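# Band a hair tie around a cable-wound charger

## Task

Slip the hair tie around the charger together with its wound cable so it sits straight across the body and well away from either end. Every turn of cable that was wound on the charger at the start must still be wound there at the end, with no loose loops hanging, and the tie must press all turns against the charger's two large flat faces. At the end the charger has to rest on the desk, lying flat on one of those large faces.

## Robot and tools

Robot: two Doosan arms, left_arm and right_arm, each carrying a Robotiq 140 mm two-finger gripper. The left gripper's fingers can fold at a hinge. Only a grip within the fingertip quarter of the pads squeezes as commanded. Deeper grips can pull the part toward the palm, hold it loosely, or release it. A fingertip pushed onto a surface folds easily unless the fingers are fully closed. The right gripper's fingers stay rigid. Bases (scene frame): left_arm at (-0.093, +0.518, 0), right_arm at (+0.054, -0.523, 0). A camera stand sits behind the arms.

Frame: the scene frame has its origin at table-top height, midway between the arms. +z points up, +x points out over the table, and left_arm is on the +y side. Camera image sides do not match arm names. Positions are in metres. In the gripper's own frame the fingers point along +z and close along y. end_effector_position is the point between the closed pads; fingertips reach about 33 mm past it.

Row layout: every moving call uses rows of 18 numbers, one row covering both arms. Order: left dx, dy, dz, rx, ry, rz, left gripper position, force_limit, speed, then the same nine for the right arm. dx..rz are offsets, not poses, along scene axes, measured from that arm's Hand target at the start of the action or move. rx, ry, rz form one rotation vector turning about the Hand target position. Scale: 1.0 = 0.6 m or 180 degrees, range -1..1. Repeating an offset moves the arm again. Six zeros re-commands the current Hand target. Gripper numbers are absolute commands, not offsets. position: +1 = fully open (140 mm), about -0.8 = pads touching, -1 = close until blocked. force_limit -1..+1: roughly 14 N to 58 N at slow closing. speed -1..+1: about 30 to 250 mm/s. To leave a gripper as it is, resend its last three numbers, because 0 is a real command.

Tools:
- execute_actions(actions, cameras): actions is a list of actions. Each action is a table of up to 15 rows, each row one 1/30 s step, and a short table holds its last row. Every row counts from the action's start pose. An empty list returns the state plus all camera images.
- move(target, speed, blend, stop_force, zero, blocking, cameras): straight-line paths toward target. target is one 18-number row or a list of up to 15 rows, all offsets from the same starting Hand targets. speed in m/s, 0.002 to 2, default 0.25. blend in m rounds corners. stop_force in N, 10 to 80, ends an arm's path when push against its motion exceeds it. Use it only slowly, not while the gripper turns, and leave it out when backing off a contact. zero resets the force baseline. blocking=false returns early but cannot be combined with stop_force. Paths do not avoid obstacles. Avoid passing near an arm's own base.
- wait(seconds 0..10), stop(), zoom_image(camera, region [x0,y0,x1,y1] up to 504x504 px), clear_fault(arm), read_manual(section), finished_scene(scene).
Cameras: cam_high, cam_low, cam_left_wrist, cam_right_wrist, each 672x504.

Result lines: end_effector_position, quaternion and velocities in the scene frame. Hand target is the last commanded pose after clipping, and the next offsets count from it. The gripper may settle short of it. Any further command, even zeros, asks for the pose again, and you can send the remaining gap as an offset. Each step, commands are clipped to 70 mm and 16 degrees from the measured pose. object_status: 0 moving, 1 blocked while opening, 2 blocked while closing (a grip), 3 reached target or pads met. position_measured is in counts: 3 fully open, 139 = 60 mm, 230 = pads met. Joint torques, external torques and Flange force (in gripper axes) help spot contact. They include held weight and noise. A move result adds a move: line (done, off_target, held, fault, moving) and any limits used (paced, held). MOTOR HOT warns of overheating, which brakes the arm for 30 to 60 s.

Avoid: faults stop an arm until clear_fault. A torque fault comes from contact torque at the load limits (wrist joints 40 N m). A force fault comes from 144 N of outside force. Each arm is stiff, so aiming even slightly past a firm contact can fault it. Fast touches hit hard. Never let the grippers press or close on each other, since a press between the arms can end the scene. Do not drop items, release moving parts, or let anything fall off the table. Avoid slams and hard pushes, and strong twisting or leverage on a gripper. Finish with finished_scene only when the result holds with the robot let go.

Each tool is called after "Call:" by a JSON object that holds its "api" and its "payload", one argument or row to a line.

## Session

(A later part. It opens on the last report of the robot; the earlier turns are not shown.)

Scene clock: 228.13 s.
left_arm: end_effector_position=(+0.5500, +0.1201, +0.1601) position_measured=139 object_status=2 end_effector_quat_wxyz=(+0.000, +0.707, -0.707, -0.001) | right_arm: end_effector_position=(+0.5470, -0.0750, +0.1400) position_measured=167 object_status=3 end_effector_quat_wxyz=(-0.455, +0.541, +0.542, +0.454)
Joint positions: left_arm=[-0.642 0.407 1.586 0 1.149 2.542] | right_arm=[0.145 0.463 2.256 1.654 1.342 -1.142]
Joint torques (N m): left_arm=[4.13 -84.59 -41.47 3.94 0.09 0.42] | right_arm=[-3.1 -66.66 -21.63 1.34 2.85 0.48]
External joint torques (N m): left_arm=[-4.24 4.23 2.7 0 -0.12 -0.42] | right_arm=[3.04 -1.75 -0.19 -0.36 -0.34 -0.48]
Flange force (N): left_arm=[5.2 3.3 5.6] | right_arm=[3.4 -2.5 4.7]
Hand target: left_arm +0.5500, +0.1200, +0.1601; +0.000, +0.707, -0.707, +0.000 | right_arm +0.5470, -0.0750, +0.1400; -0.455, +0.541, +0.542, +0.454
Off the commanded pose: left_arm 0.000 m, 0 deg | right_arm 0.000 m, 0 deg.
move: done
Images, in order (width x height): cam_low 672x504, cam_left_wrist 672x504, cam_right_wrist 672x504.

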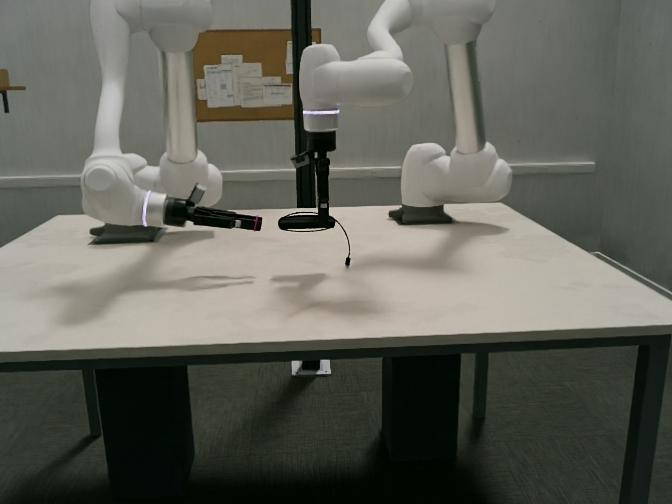

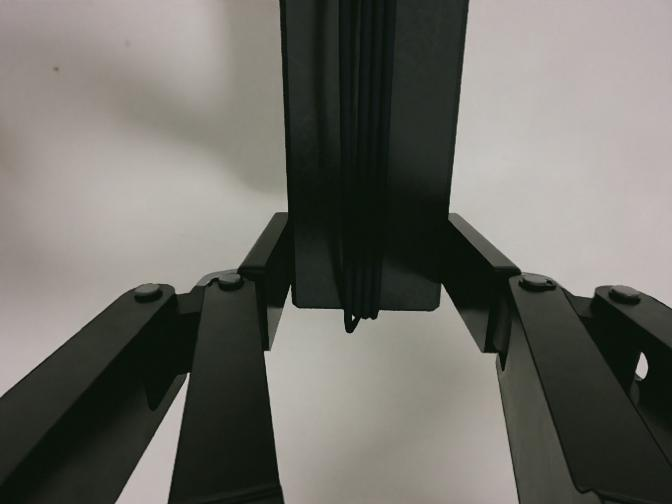

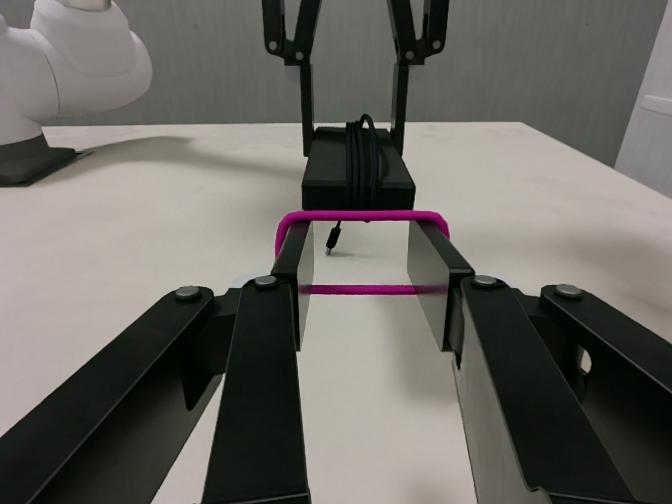

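Call:
{"api": "execute_actions", "payload": {
  "actions": [
    [[0,0,0,0,0,0,-1,0,-1,0,0,0,0,0,0,0.08,0,-1]],
    [[0,0,0,0,0,0,-1,0,-1,0,0,0,0,0,0,0.08,0,-1]],
    [[0,0,0,0,0,0,-1,0,-1,0,0,0,0,0,0,0.08,0,-1]]
  ],
  "cameras": ["cam_right_wrist", "cam_low"]
}}

Call:
{"api": "zoom_image", "payload": {
  "camera": "cam_right_wrist",
  "region": [200, 100, 500, 320]
}}

Call:
{"api": "zoom_image", "payload": {
  "camera": "cam_low",
  "region": [230, 180, 380, 280]
}}

Scene clock: 251.53 s.
left_arm: end_effector_position=(+0.5500, +0.1200, +0.1601) position_measured=139 object_status=2 end_effector_quat_wxyz=(+0.000, +0.707, -0.707, +0.000) | right_arm: end_effector_position=(+0.5470, -0.0750, +0.1400) position_measured=119 object_status=3 end_effector_quat_wxyz=(-0.455, +0.541, +0.542, +0.454)
Joint positions: left_arm=[-0.642 0.407 1.586 0 1.149 2.542] | right_arm=[0.145 0.463 2.256 1.654 1.342 -1.142]
Joint torques (N m): left_arm=[4.68 -84.28 -41.36 3.84 0.06 0.42] | right_arm=[-3.29 -66.54 -21.44 1.27 2.82 0.47]
External joint torques (N m): left_arm=[-5.09 3.95 2.48 0.1 -0.1 -0.42] | right_arm=[3.34 -1.91 -0.35 -0.31 -0.32 -0.47]
External joint torques at the end of the 1st action: left_arm=[-4.72 3.87 2.81 0.09 -0.03 -0.3] | right_arm=[2.74 -1.6 -0.03 -0.34 -0.3 -0.46]
External joint torques at the end of the 2nd action: left_arm=[-4.41 3.27 2.44 0.13 -0.08 -0.31] | right_arm=[2.76 -1.94 -0.13 -0.36 -0.36 -0.51]
Flange force (N): left_arm=[6.2 3.8 5.2] | right_arm=[3.9 -2.4 5.3]
Flange force at the end of the 1st action (N): left_arm=[5.2 4.1 5.4] | right_arm=[3.1 -2.5 4.1]
Flange force at the end of the 2nd action (N): left_arm=[4.9 4.0 4.7] | right_arm=[3.6 -2.7 4.1]
Hand target: left_arm +0.5500, +0.1200, +0.1601; +0.000, +0.707, -0.707, +0.000 | right_arm +0.5470, -0.0750, +0.1400; -0.455, +0.541, +0.542, +0.454
Off the commanded pose: left_arm 0.000 m, 0 deg | right_arm 0.000 m, 0 deg.
Step readings (end_effector_position of left_arm | right_arm; steps 1 to 15: 1st action; 16 to 30: 2nd action; 31 to 45: 3rd action):
0: (+0.5500, +0.1200, +0.1601) | (+0.5470, -0.0750, +0.1400)
1: (+0.5500, +0.1200, +0.1601) | (+0.5470, -0.0750, +0.1400)
2: (+0.5500, +0.1200, +0.1601) | (+0.5470, -0.0750, +0.1400)
4: (+0.5500, +0.1200, +0.1601) | (+0.5470, -0.0750, +0.1400)
8: (+0.5500, +0.1200, +0.1601) | (+0.5470, -0.0750, +0.1400)
15: (+0.5500, +0.1200, +0.1601) | (+0.5470, -0.0750, +0.1400)
16: (+0.5500, +0.1200, +0.1601) | (+0.5470, -0.0750, +0.1400)
17: (+0.5500, +0.1200, +0.1601) | (+0.5470, -0.0750, +0.1400)
19: (+0.5500, +0.1200, +0.1601) | (+0.5470, -0.0750, +0.1400)
23: (+0.5500, +0.1200, +0.1601) | (+0.5470, -0.0750, +0.1400)
30: (+0.5500, +0.1200, +0.1601) | (+0.5470, -0.0750, +0.1400)
31: (+0.5500, +0.1200, +0.1601) | (+0.5470, -0.0750, +0.1400)
32: (+0.5500, +0.1200, +0.1601) | (+0.5470, -0.0750, +0.1400)
34: (+0.5500, +0.1200, +0.1601) | (+0.5470, -0.0750, +0.1400)
38: (+0.5500, +0.1200, +0.1601) | (+0.5470, -0.0750, +0.1400)
45: (+0.5500, +0.1200, +0.1601) | (+0.5470, -0.0750, +0.1400)
Images, in order (width x height): cam_low 672x504, cam_right_wrist 672x504.

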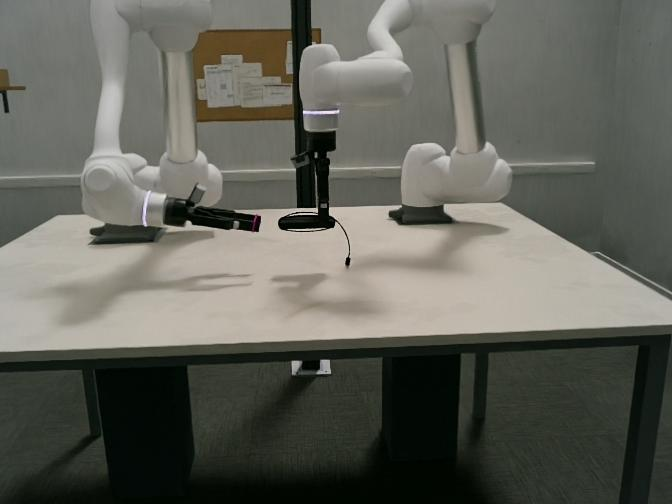

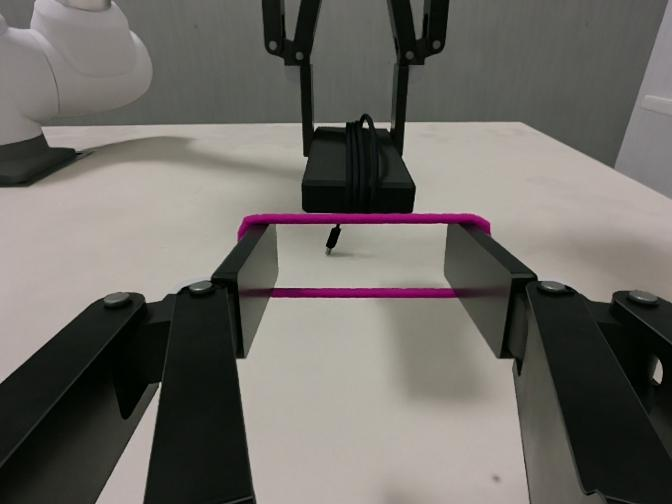

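Scaled by 1.680 from the camera's 672x504 image, which has a finer 960x720 frame.

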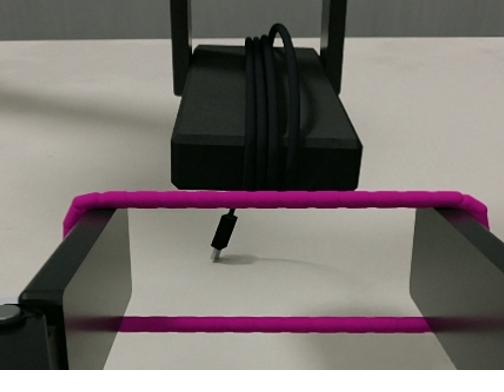

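Scaled by 3.360 from the camera's 672x504 image, which has a finer 960x720 frame.

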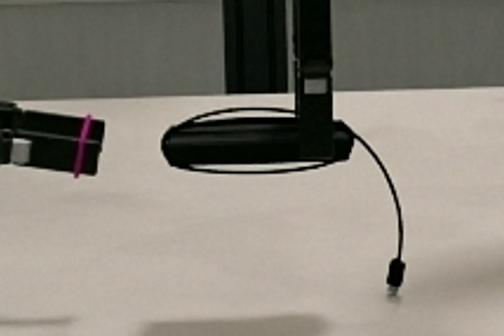

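Call:
{"api": "zoom_image", "payload": {
  "camera": "cam_low",
  "region": [240, 195, 310, 245]
}}

Call:
{"api": "zoom_image", "payload": {
  "camera": "cam_low",
  "region": [275, 195, 345, 245]
}}

Scaled by 7.200 from the camera's 672x504 image, which has a finer 960x720 frame.

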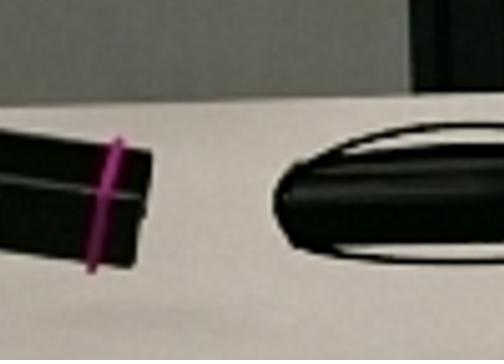

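Scaled by 7.200 from the camera's 672x504 image, which has a finer 960x720 frame.

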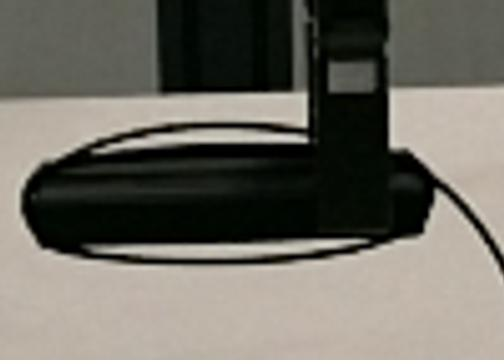

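Call:
{"api": "zoom_image", "payload": {
  "camera": "cam_right_wrist",
  "region": [290, 105, 430, 235]
}}

Scaled by 3.600 from the camera's 672x504 image, which has a finer 960x720 frame.

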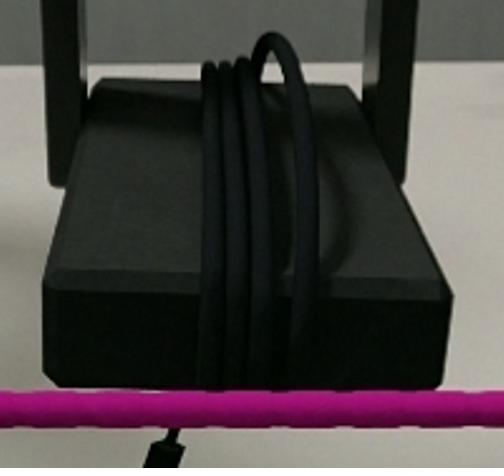

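Call:
{"api": "move", "payload": {
  "target": [0,0,0,0,0,0,-1,0,-1,0.0012,0.0833,0,0,0,0,0.08,0,-1],
  "speed": 0.06,
  "stop_force": 15,
  "cameras": ["cam_right_wrist", "cam_low", "cam_left_wrist"]
}}

Call:
{"api": "zoom_image", "payload": {
  "camera": "cam_right_wrist",
  "region": [220, 100, 500, 320]
}}

Call:
{"api": "zoom_image", "payload": {
  "camera": "cam_low",
  "region": [250, 195, 320, 245]
}}

Scene clock: 288.50 s.
left_arm: end_effector_position=(+0.5500, +0.1200, +0.1601) position_measured=139 object_status=2 end_effector_quat_wxyz=(+0.000, +0.707, -0.707, +0.000) | right_arm: end_effector_position=(+0.5477, -0.0250, +0.1400) position_measured=119 object_status=3 end_effector_quat_wxyz=(-0.455, +0.541, +0.542, +0.454)
Joint positions: left_arm=[-0.642 0.407 1.586 0 1.149 2.542] | right_arm=[0.24 0.475 2.228 1.738 1.301 -1.132]
Joint torques (N m): left_arm=[4.5 -84.49 -41.22 3.84 0.08 0.36] | right_arm=[-3.3 -68.68 -22.44 1.14 2.86 0.46]
External joint torques (N m): left_arm=[-4.26 4.19 2.4 0.12 -0.12 -0.36] | right_arm=[3.33 -1.6 -0.13 -0.32 -0.38 -0.46]
Flange force (N): left_arm=[5.5 2.7 5.3] | right_arm=[3.3 -3.0 5.0]
Hand target: left_arm +0.5500, +0.1200, +0.1601; +0.000, +0.707, -0.707, +0.000 | right_arm +0.5477, -0.0251, +0.1400; -0.455, +0.541, +0.542, +0.454
Off the commanded pose: left_arm 0.000 m, 0 deg | right_arm 0.000 m, 0 deg.
move: done
Images, in order (width x height): cam_low 672x504, cam_left_wrist 672x504, cam_right_wrist 672x504.

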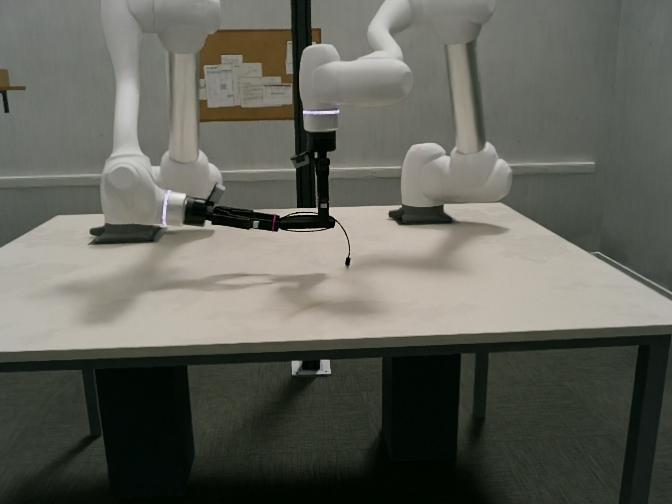

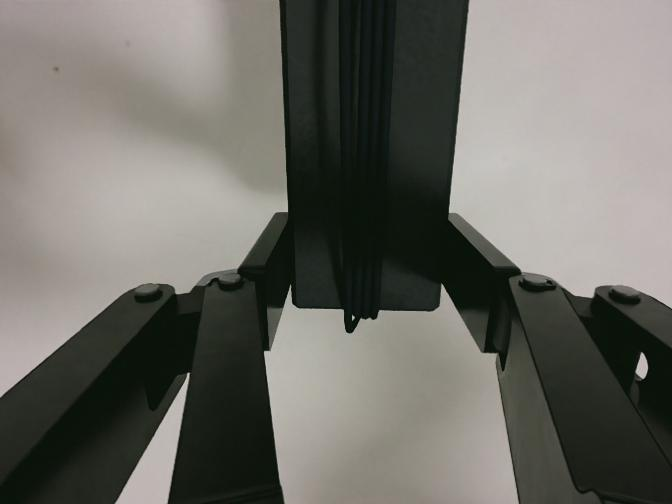

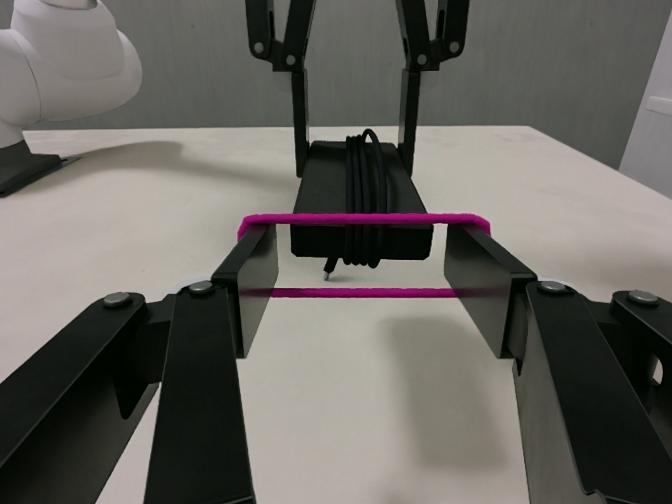

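Scaled by 1.800 from the camera's 672x504 image, which has a finer 960x720 frame.

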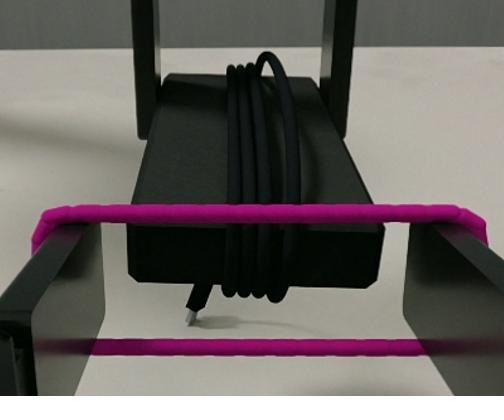

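Scaled by 7.200 from the camera's 672x504 image, which has a finer 960x720 frame.

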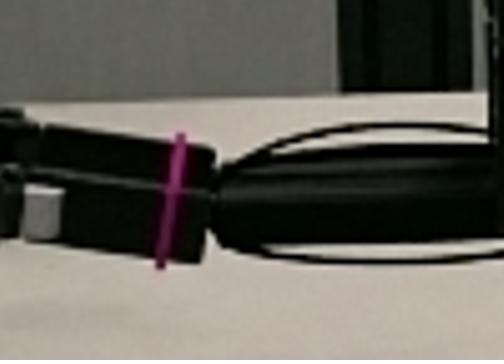

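Call:
{"api": "move", "payload": {
  "target": [
    [0,0,0,0,0,0,-1,0,-1,0,0,-0.0027,0,0,0,0.08,0,-1],
    [0,0,0,0,0,0,-1,0,-1,0,0.05,-0.0027,0,0,0,0.08,0,-1]
  ],
  "speed": 0.04,
  "stop_force": 14,
  "cameras": ["cam_right_wrist", "cam_low", "cam_left_wrist"]
}}

Call:
{"api": "zoom_image", "payload": {
  "camera": "cam_right_wrist",
  "region": [220, 100, 500, 320]
}}

Call:
{"api": "zoom_image", "payload": {
  "camera": "cam_low",
  "region": [265, 195, 335, 245]
}}

Scene clock: 312.77 s.
left_arm: end_effector_position=(+0.5500, +0.1200, +0.1601) position_measured=139 object_status=2 end_effector_quat_wxyz=(+0.000, +0.707, -0.707, +0.000) | right_arm: end_effector_position=(+0.5477, +0.0050, +0.1383) position_measured=119 object_status=3 end_effector_quat_wxyz=(-0.455, +0.541, +0.542, +0.454)
Joint positions: left_arm=[-0.642 0.407 1.586 0 1.149 2.542] | right_arm=[0.294 0.488 2.208 1.786 1.277 -1.129]
Joint torques (N m): left_arm=[4.29 -84.39 -41.46 3.59 -0.08 0.41] | right_arm=[-2.32 -69.47 -23.07 1.11 2.84 0.46]
External joint torques (N m): left_arm=[-4.13 3.79 2.65 0.36 0.05 -0.41] | right_arm=[2.33 -2.67 0.04 -0.38 -0.35 -0.46]
Flange force (N): left_arm=[4.9 3.5 5.0] | right_arm=[4.7 -3.8 2.1]
Hand target: left_arm +0.5500, +0.1200, +0.1601; +0.000, +0.707, -0.707, +0.000 | right_arm +0.5477, +0.0049, +0.1383; -0.455, +0.541, +0.542, +0.454
Off the commanded pose: left_arm 0.000 m, 0 deg | right_arm 0.000 m, 0 deg.
move: done
Images, in order (width x height): cam_low 672x504, cam_left_wrist 672x504, cam_right_wrist 672x504.

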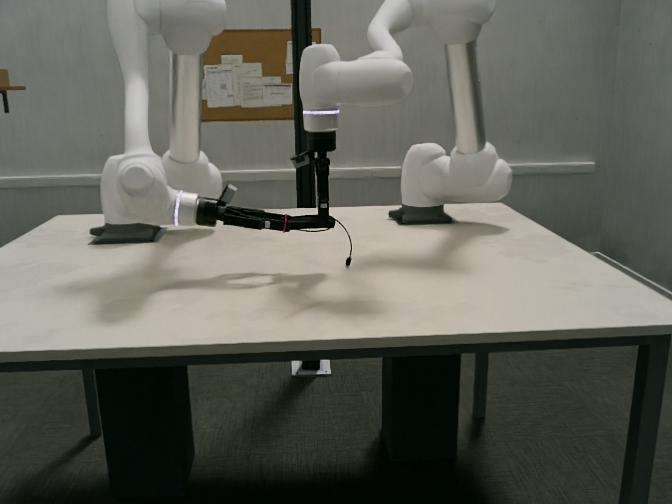

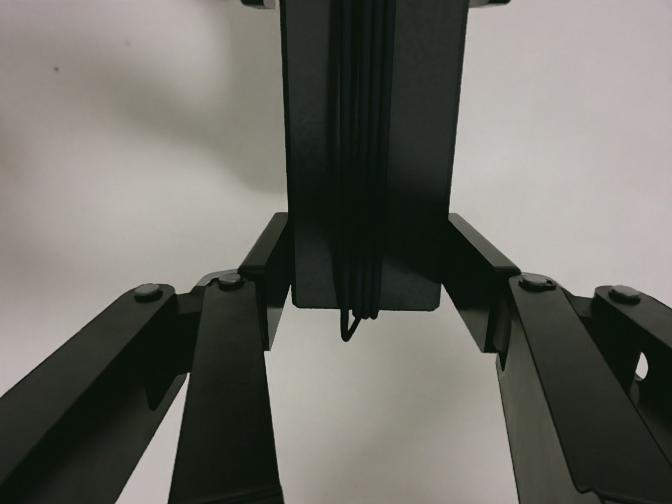

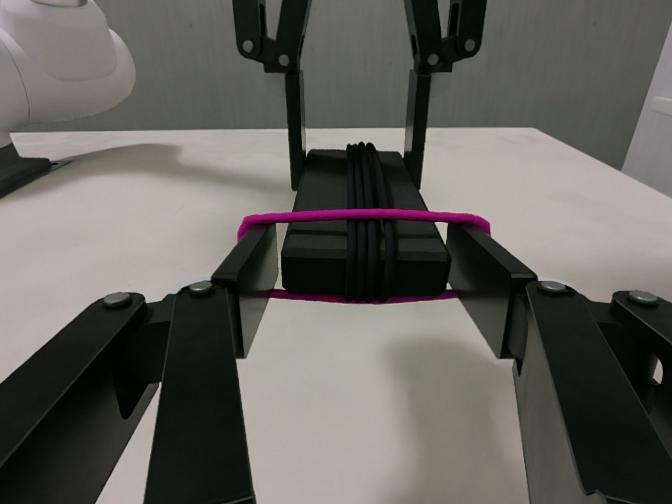

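Scaled by 1.800 from the camera's 672x504 image, which has a finer 960x720 frame.

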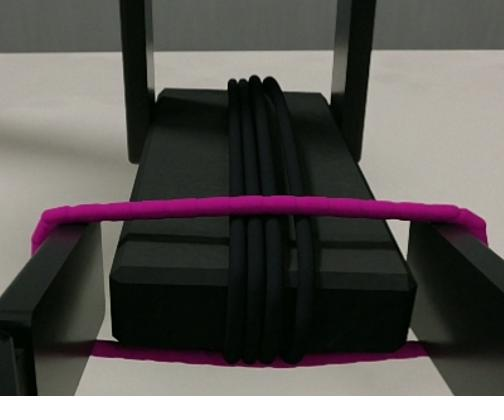

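Scaled by 7.200 from the camera's 672x504 image, which has a finer 960x720 frame.

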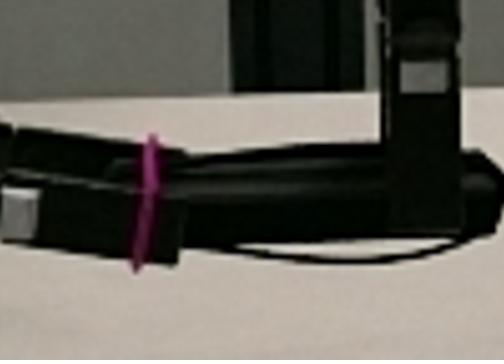

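Call:
{"api": "move", "payload": {
  "target": [0,0,0,0,0,0,-1,0,-1,0,0.0867,0,0,0,0,0.08,0,-1],
  "speed": 0.04,
  "stop_force": 16,
  "cameras": ["cam_right_wrist", "cam_low", "cam_left_wrist"]
}}

Call:
{"api": "zoom_image", "payload": {
  "camera": "cam_right_wrist",
  "region": [220, 100, 500, 320]
}}

Call:
{"api": "zoom_image", "payload": {
  "camera": "cam_low",
  "region": [265, 195, 355, 260]
}}

Call:
{"api": "zoom_image", "payload": {
  "camera": "cam_left_wrist",
  "region": [240, 0, 500, 360]
}}

Scene clock: 323.90 s.
left_arm: end_effector_position=(+0.5500, +0.1200, +0.1601) position_measured=139 object_status=2 end_effector_quat_wxyz=(+0.000, +0.707, -0.707, +0.000) | right_arm: end_effector_position=(+0.5477, +0.0570, +0.1383) position_measured=119 object_status=3 end_effector_quat_wxyz=(-0.455, +0.541, +0.542, +0.454)
Joint positions: left_arm=[-0.642 0.407 1.586 0 1.149 2.542] | right_arm=[0.384 0.506 2.167 1.863 1.233 -1.116]
Joint torques (N m): left_arm=[5.1 -84.49 -41.32 3.87 0.02 0.34] | right_arm=[-2.73 -72.27 -24.04 0.95 2.86 0.45]
External joint torques (N m): left_arm=[-4.73 4.05 2.46 0.09 -0.05 -0.34] | right_arm=[2.62 -2.28 0.13 -0.37 -0.4 -0.45]
Flange force (N): left_arm=[5.8 3.3 5.2] | right_arm=[4.0 -4.0 2.4]
Hand target: left_arm +0.5500, +0.1200, +0.1601; +0.000, +0.707, -0.707, +0.000 | right_arm +0.5477, +0.0570, +0.1383; -0.455, +0.541, +0.542, +0.454
Off the commanded pose: left_arm 0.000 m, 0 deg | right_arm 0.000 m, 0 deg.
move: done
Images, in order (width x height): cam_low 672x504, cam_left_wrist 672x504, cam_right_wrist 672x504.

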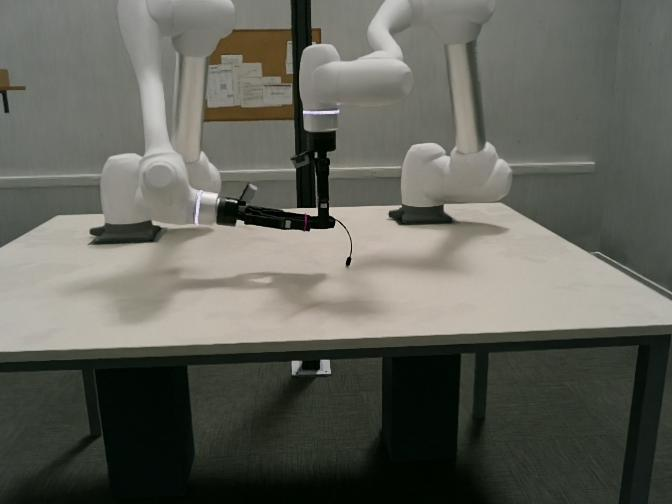

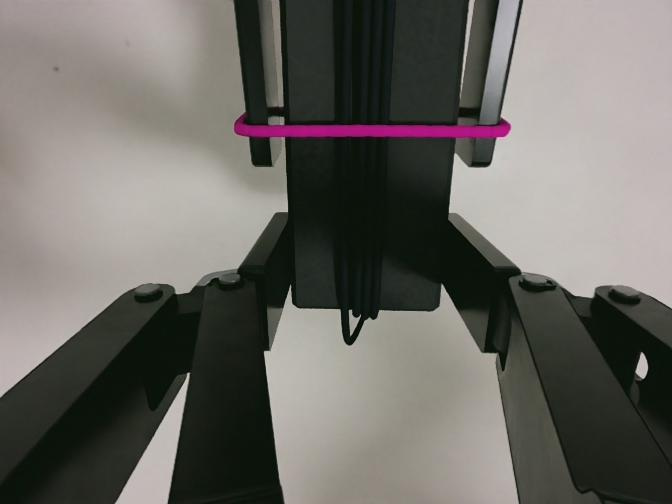

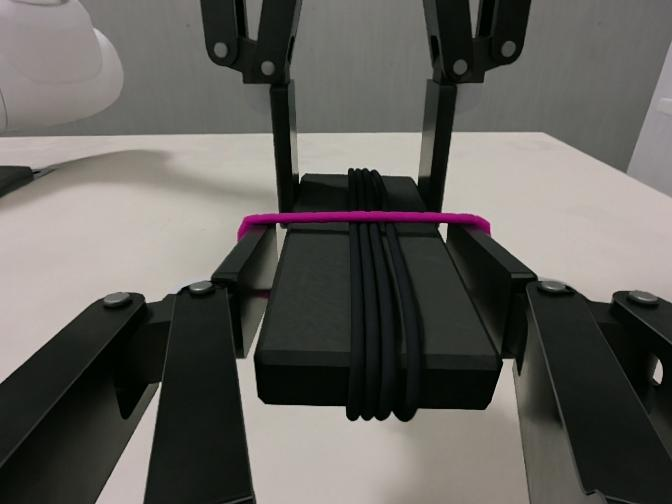

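Scaled by 1.800 from the camera's 672x504 image, which has a finer 960x720 frame.

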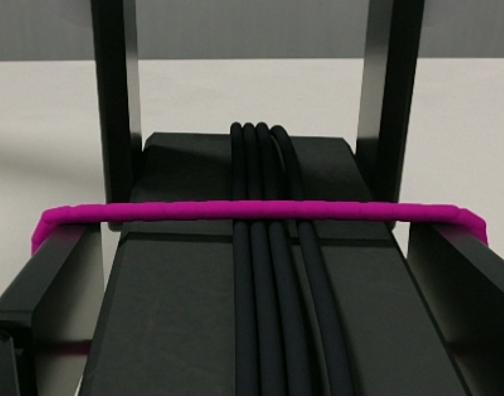

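Scaled by 5.600 from the camera's 672x504 image, which has a finer 960x720 frame.

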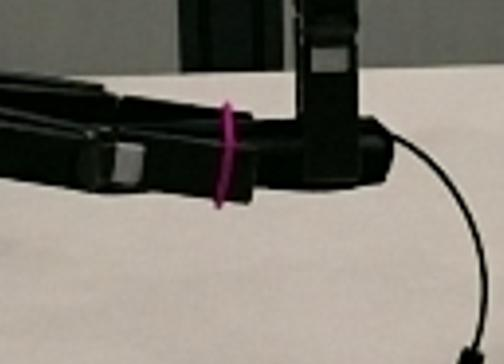

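Scaled by 1.400 from the camera's 672x504 image, which has a finer 960x720 frame.

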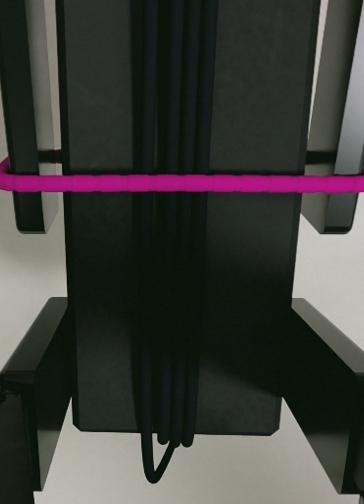

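Call:
{"api": "move", "payload": {
  "target": [
    [0,0,0,0,0,0,-1,0,-1,0,0.0083,0,0,0,0,0.08,0,-1],
    [0,0,-0.15,0,0,0,-1,0,-1,0,0.0083,-0.15,0,0,0,0.08,0,-1]
  ],
  "speed": [0.04, 0.08],
  "cameras": ["cam_right_wrist", "cam_low", "cam_left_wrist"]
}}

Call:
{"api": "zoom_image", "payload": {
  "camera": "cam_low",
  "region": [265, 215, 355, 290]
}}

Call:
{"api": "zoom_image", "payload": {
  "camera": "cam_right_wrist",
  "region": [220, 150, 500, 420]
}}

Scene clock: 364.83 s.
left_arm: end_effector_position=(+0.5500, +0.1201, +0.0700) position_measured=139 object_status=2 end_effector_quat_wxyz=(+0.000, +0.707, -0.707, -0.001) | right_arm: end_effector_position=(+0.5477, +0.0620, +0.0484) position_measured=119 object_status=3 end_effector_quat_wxyz=(-0.455, +0.541, +0.542, +0.454)
Joint positions: left_arm=[-0.642 0.476 1.663 0 1.003 2.542] | right_arm=[0.392 0.67 2.162 1.92 1.28 -1.276]
Joint torques (N m): left_arm=[4.43 -87.85 -38.04 3.63 0.11 0.25] | right_arm=[-3.19 -80.4 -17.46 0.68 2.96 0.4]
External joint torques (N m): left_arm=[-4.38 4.49 2.46 -0.01 -0.14 -0.25] | right_arm=[2.95 -2.33 -0.45 -0.34 -0.33 -0.4]
Flange force (N): left_arm=[5.4 2.9 5.9] | right_arm=[4.6 -2.7 3.4]
Hand target: left_arm +0.5500, +0.1200, +0.0701; +0.000, +0.707, -0.707, +0.000 | right_arm +0.5477, +0.0619, +0.0483; -0.455, +0.541, +0.542, +0.454
Off the commanded pose: left_arm 0.000 m, 0 deg | right_arm 0.000 m, 0 deg.
move: done
Images, in order (width x height): cam_low 672x504, cam_left_wrist 672x504, cam_right_wrist 672x504.

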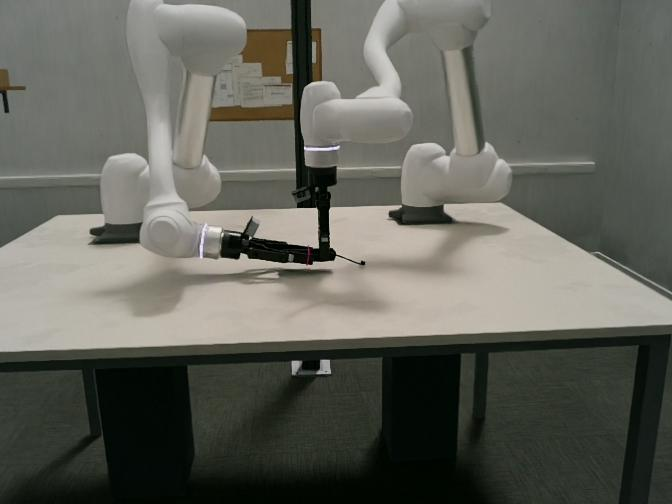

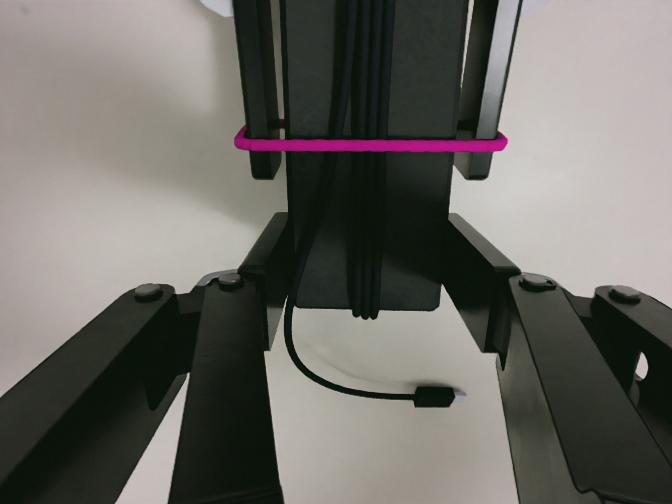

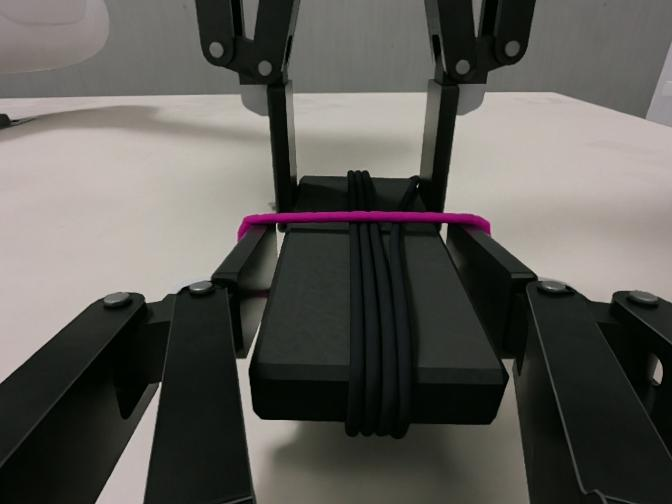

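Scaled by 5.600 from the camera's 672x504 image, which has a finer 960x720 frame.

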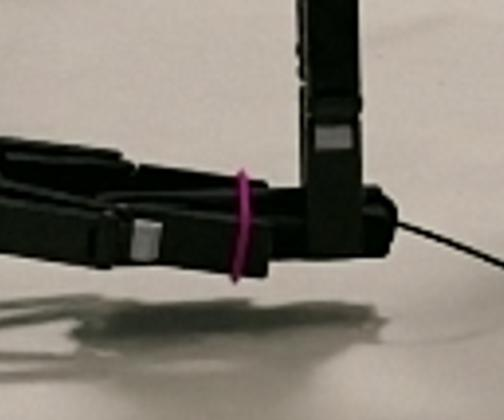

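Scaled by 1.800 from the camera's 672x504 image, which has a finer 960x720 frame.

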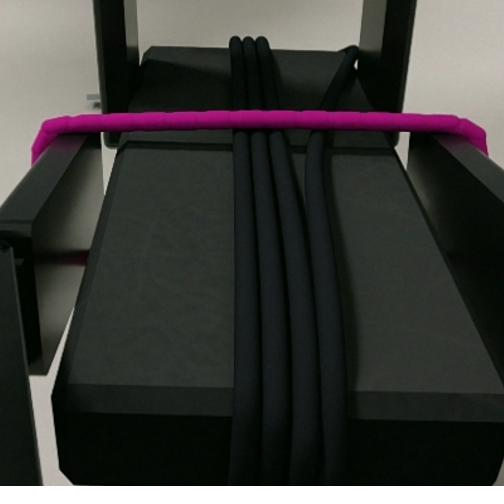

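Call:
{"api": "move", "payload": {
  "target": [0,0,0.1,0,0,0,-1,0,-1,0,0,0.1,0,0,0,0.08,0,-1],
  "speed": 0.08,
  "cameras": ["cam_low", "cam_left_wrist"]
}}

Call:
{"api": "zoom_image", "payload": {
  "camera": "cam_low",
  "region": [265, 185, 385, 285]
}}

Call:
{"api": "zoom_image", "payload": {
  "camera": "cam_left_wrist",
  "region": [220, 80, 500, 430]
}}

Scene clock: 381.70 s.
left_arm: end_effector_position=(+0.5500, +0.1201, +0.1301) position_measured=139 object_status=2 end_effector_quat_wxyz=(+0.000, +0.707, -0.707, +0.000) | right_arm: end_effector_position=(+0.5476, +0.0619, +0.1082) position_measured=119 object_status=3 end_effector_quat_wxyz=(-0.455, +0.541, +0.542, +0.454)
Joint positions: left_arm=[-0.642 0.428 1.614 0 1.1 2.542] | right_arm=[0.392 0.561 2.165 1.888 1.246 -1.171]
Joint torques (N m): left_arm=[4.64 -85.33 -40.48 3.71 0.03 0.37] | right_arm=[-3.33 -74.8 -22.39 0.87 2.88 0.44]
External joint torques (N m): left_arm=[-4.94 4.36 2.73 0.12 -0.06 -0.37] | right_arm=[3.23 -2.67 0.4 -0.39 -0.35 -0.44]
Flange force (N): left_arm=[6.0 3.7 5.7] | right_arm=[4.9 -5.0 2.8]
Hand target: left_arm +0.5500, +0.1200, +0.1301; +0.000, +0.707, -0.707, +0.000 | right_arm +0.5477, +0.0619, +0.1083; -0.455, +0.541, +0.542, +0.454
Off the commanded pose: left_arm 0.000 m, 0 deg | right_arm 0.000 m, 0 deg.
move: done
Images, in order (width x height): cam_low 672x504, cam_left_wrist 672x504.

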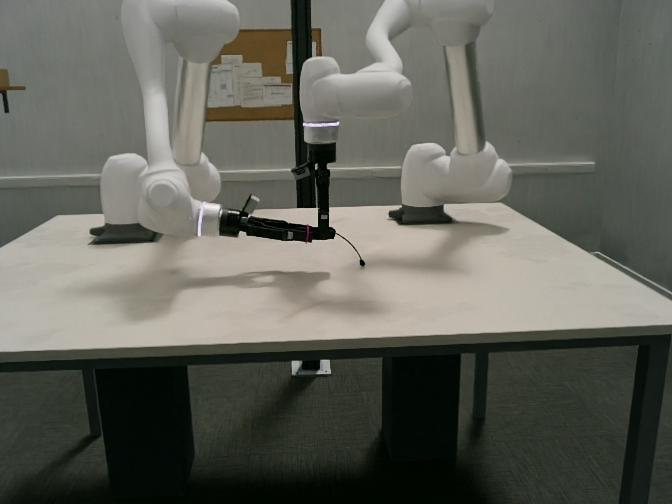

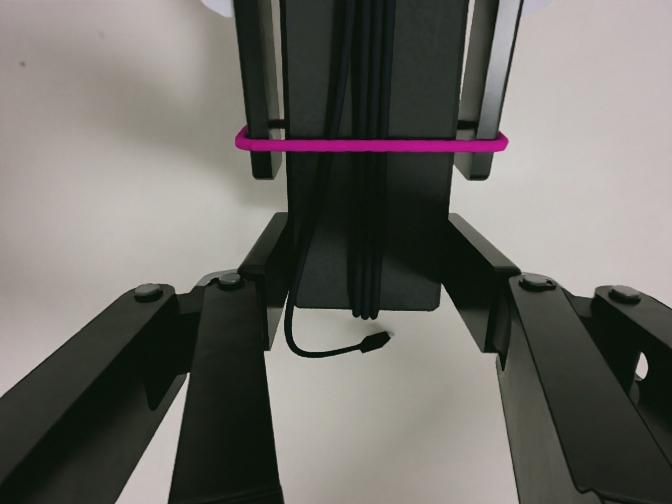

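Scaled by 4.200 from the camera's 672x504 image, which has a finer 960x720 frame.

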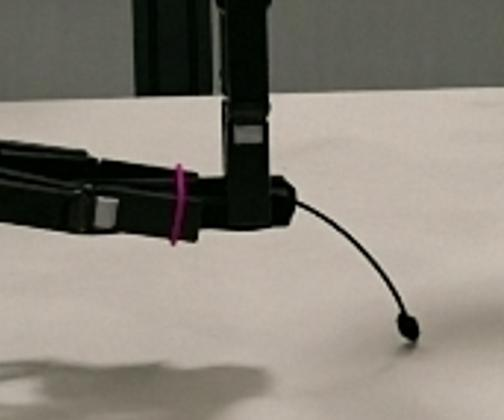

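Scaled by 1.440 from the camera's 672x504 image, which has a finer 960x720 frame.

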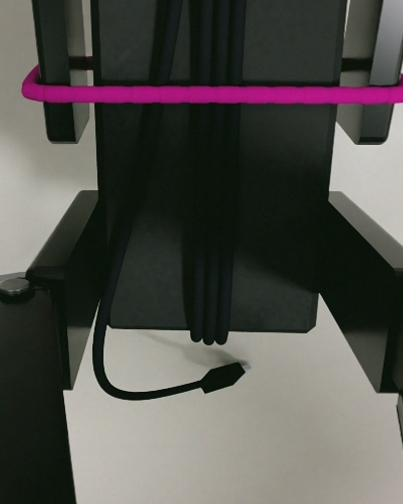

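Call:
{"api": "move", "payload": {
  "target": [0,0,0.1167,0,-0.1944,0,-1,0,-1,0.0228,0,0.1225,0,-0.1944,0,0.08,0,-1],
  "speed": 0.12,
  "cameras": ["cam_low", "cam_left_wrist", "cam_right_wrist"]
}}

Call:
{"api": "zoom_image", "payload": {
  "camera": "cam_left_wrist",
  "region": [220, 80, 500, 430]
}}

Scene clock: 418.40 s.
left_arm: end_effector_position=(+0.5500, +0.1200, +0.2001) position_measured=139 object_status=2 end_effector_quat_wxyz=(-0.213, +0.674, -0.675, +0.212) | right_arm: end_effector_position=(+0.5614, +0.0619, +0.1818) position_measured=119 object_status=3 end_effector_quat_wxyz=(-0.271, +0.380, +0.653, +0.596)
Joint positions: left_arm=[-0.822 0.198 1.913 0.686 0.691 1.899] | right_arm=[0.407 0.435 2.188 1.976 1.189 -1.711]
Joint torques (N m): left_arm=[4.66 -63.58 -41.82 4.14 -0.69 0.28] | right_arm=[-3.1 -67.8 -25.88 0.74 2.74 0.45]
External joint torques (N m): left_arm=[-4.59 3.85 2.73 -0.3 0.13 -0.31] | right_arm=[3.08 -1.94 0.12 -0.41 -0.29 -0.42]
Flange force (N): left_arm=[6.2 7.7 1.9] | right_arm=[5.5 -1.8 2.9]
Hand target: left_arm +0.5500, +0.1200, +0.2001; -0.213, +0.674, -0.675, +0.212 | right_arm +0.5614, +0.0619, +0.1818; -0.271, +0.380, +0.653, +0.596
Off the commanded pose: left_arm 0.000 m, 0 deg | right_arm 0.000 m, 0 deg.
move: done
Images, in order (width x height): cam_low 672x504, cam_left_wrist 672x504, cam_right_wrist 672x504.

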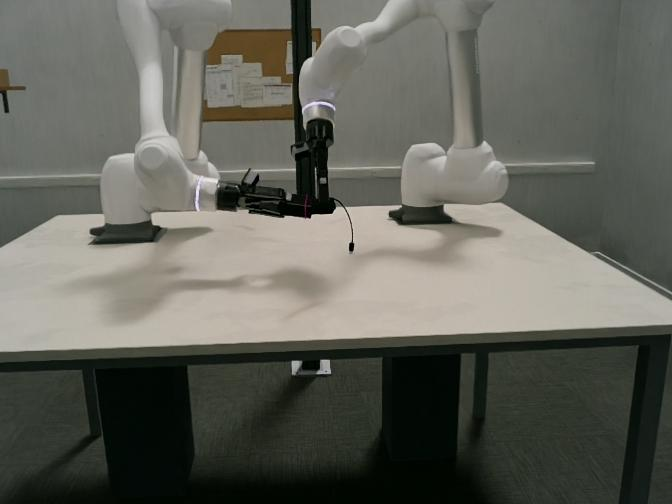

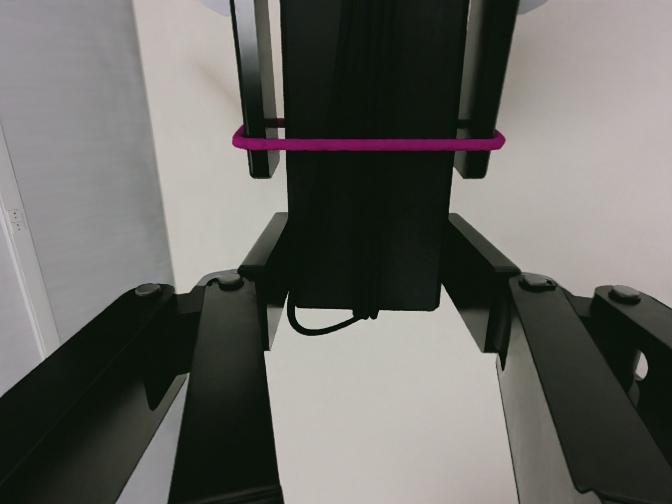

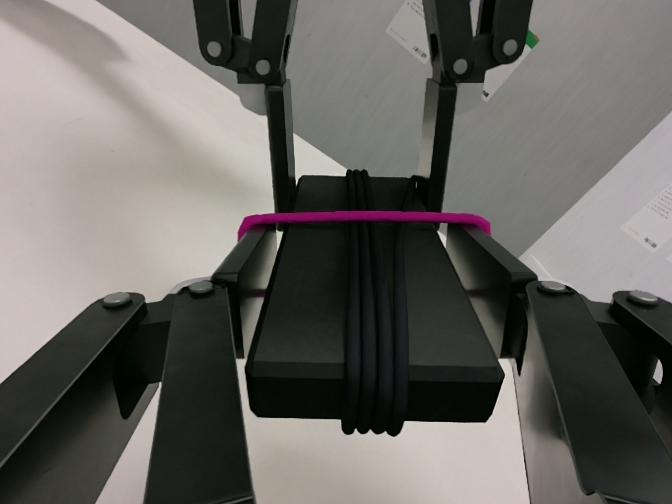

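Scaled by 1.440 from the camera's 672x504 image, which has a finer 960x720 frame.

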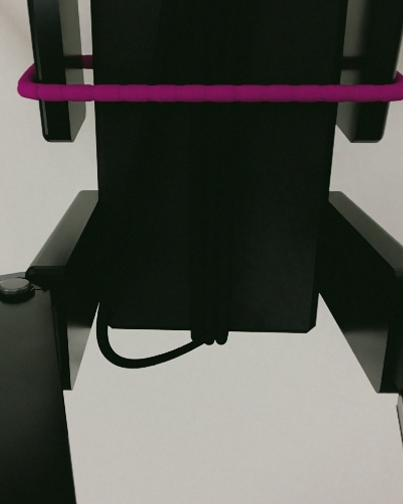

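Call:
{"api": "move", "payload": {
  "target": [
    [0,0,-0.0667,0,0.1944,0,-1,0,-1,-0.0228,0,-0.0727,0,0.1944,0,0.08,0,-1],
    [0,0,-0.15,0,0.1944,0,-1,0,-1,-0.0228,0,-0.156,0,0.1944,0,0.08,0,-1],
    [0,-0.1,-0.2333,0,0.1944,0,-1,0,-1,-0.0228,-0.1,-0.2393,0,0.1944,0,0.08,0,-1]
  ],
  "speed": [0.12, 0.1, 0.06],
  "blend": [0, 0.01, 0],
  "cameras": ["cam_low", "cam_left_wrist", "cam_right_wrist"]
}}

Call:
{"api": "zoom_image", "payload": {
  "camera": "cam_left_wrist",
  "region": [220, 80, 500, 430]
}}

Call:
{"api": "zoom_image", "payload": {
  "camera": "cam_low",
  "region": [245, 215, 365, 290]
}}

Scene clock: 448.73 s.
left_arm: end_effector_position=(+0.5500, +0.0600, +0.0601) position_measured=139 object_status=2 end_effector_quat_wxyz=(+0.000, +0.707, -0.707, +0.000) | right_arm: end_effector_position=(+0.5477, +0.0019, +0.0383) position_measured=119 object_status=3 end_effector_quat_wxyz=(-0.455, +0.541, +0.542, +0.454)
Joint positions: left_arm=[-0.705 0.53 1.596 0 1.016 2.479] | right_arm=[0.289 0.676 2.208 1.832 1.323 -1.318]
Joint torques (N m): left_arm=[4.78 -93.32 -38.8 3.68 0.03 0.36] | right_arm=[-3.17 -78.92 -15.36 0.72 3 0.45]
External joint torques (N m): left_arm=[-4.92 4.08 2.59 0 -0.06 -0.36] | right_arm=[2.98 -1.92 -0.34 -0.32 -0.34 -0.45]
Flange force (N): left_arm=[5.1 4.4 5.4] | right_arm=[3.9 -2.3 4.1]
Hand target: left_arm +0.5500, +0.0600, +0.0601; +0.000, +0.707, -0.707, +0.000 | right_arm +0.5477, +0.0019, +0.0383; -0.455, +0.541, +0.542, +0.454
Off the commanded pose: left_arm 0.000 m, 0 deg | right_arm 0.000 m, 0 deg.
move: done
Images, in order (width x height): cam_low 672x504, cam_left_wrist 672x504, cam_right_wrist 672x504.

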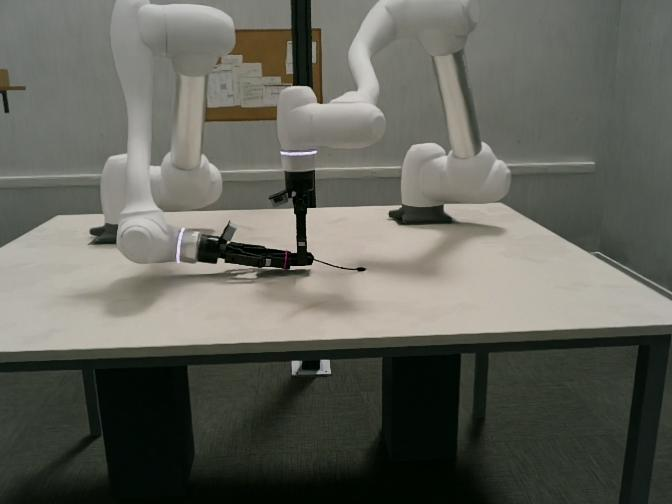

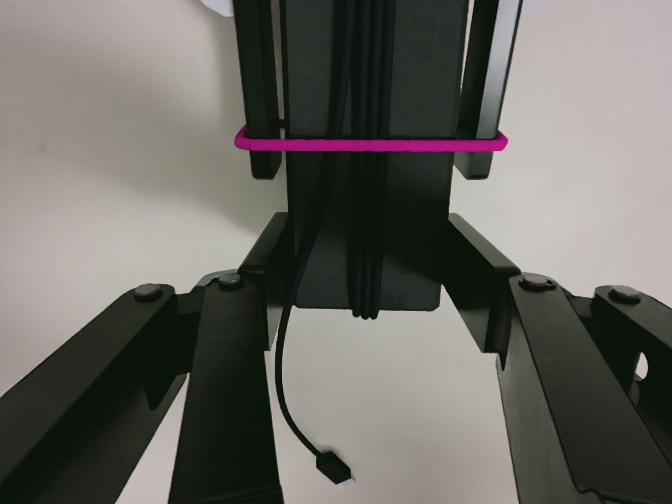

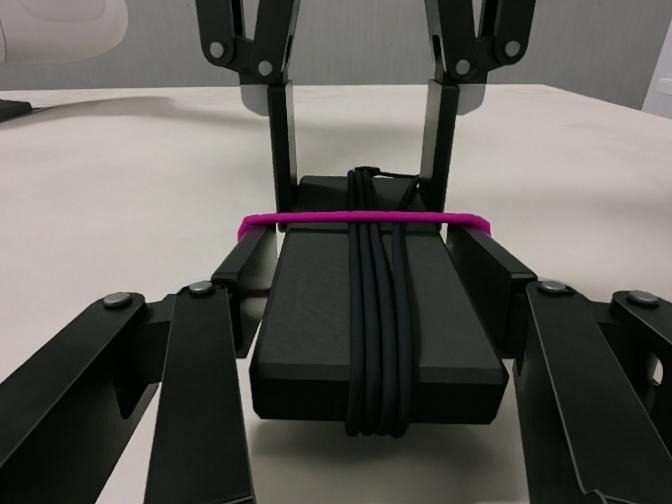

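Scaled by 1.440 from the camera's 672x504 image, which has a finer 960x720 frame.

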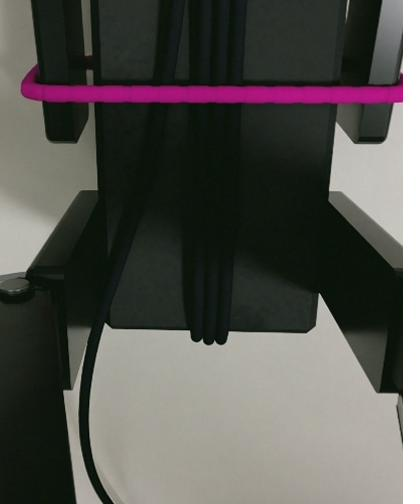

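Scaled by 4.200 from the camera's 672x504 image, which has a finer 960x720 frame.

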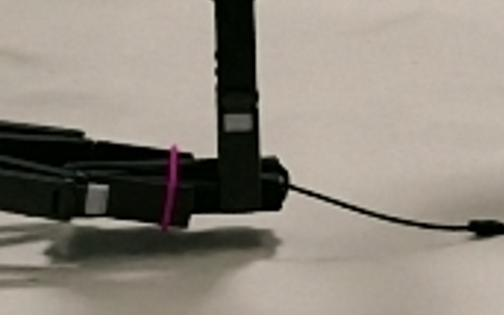

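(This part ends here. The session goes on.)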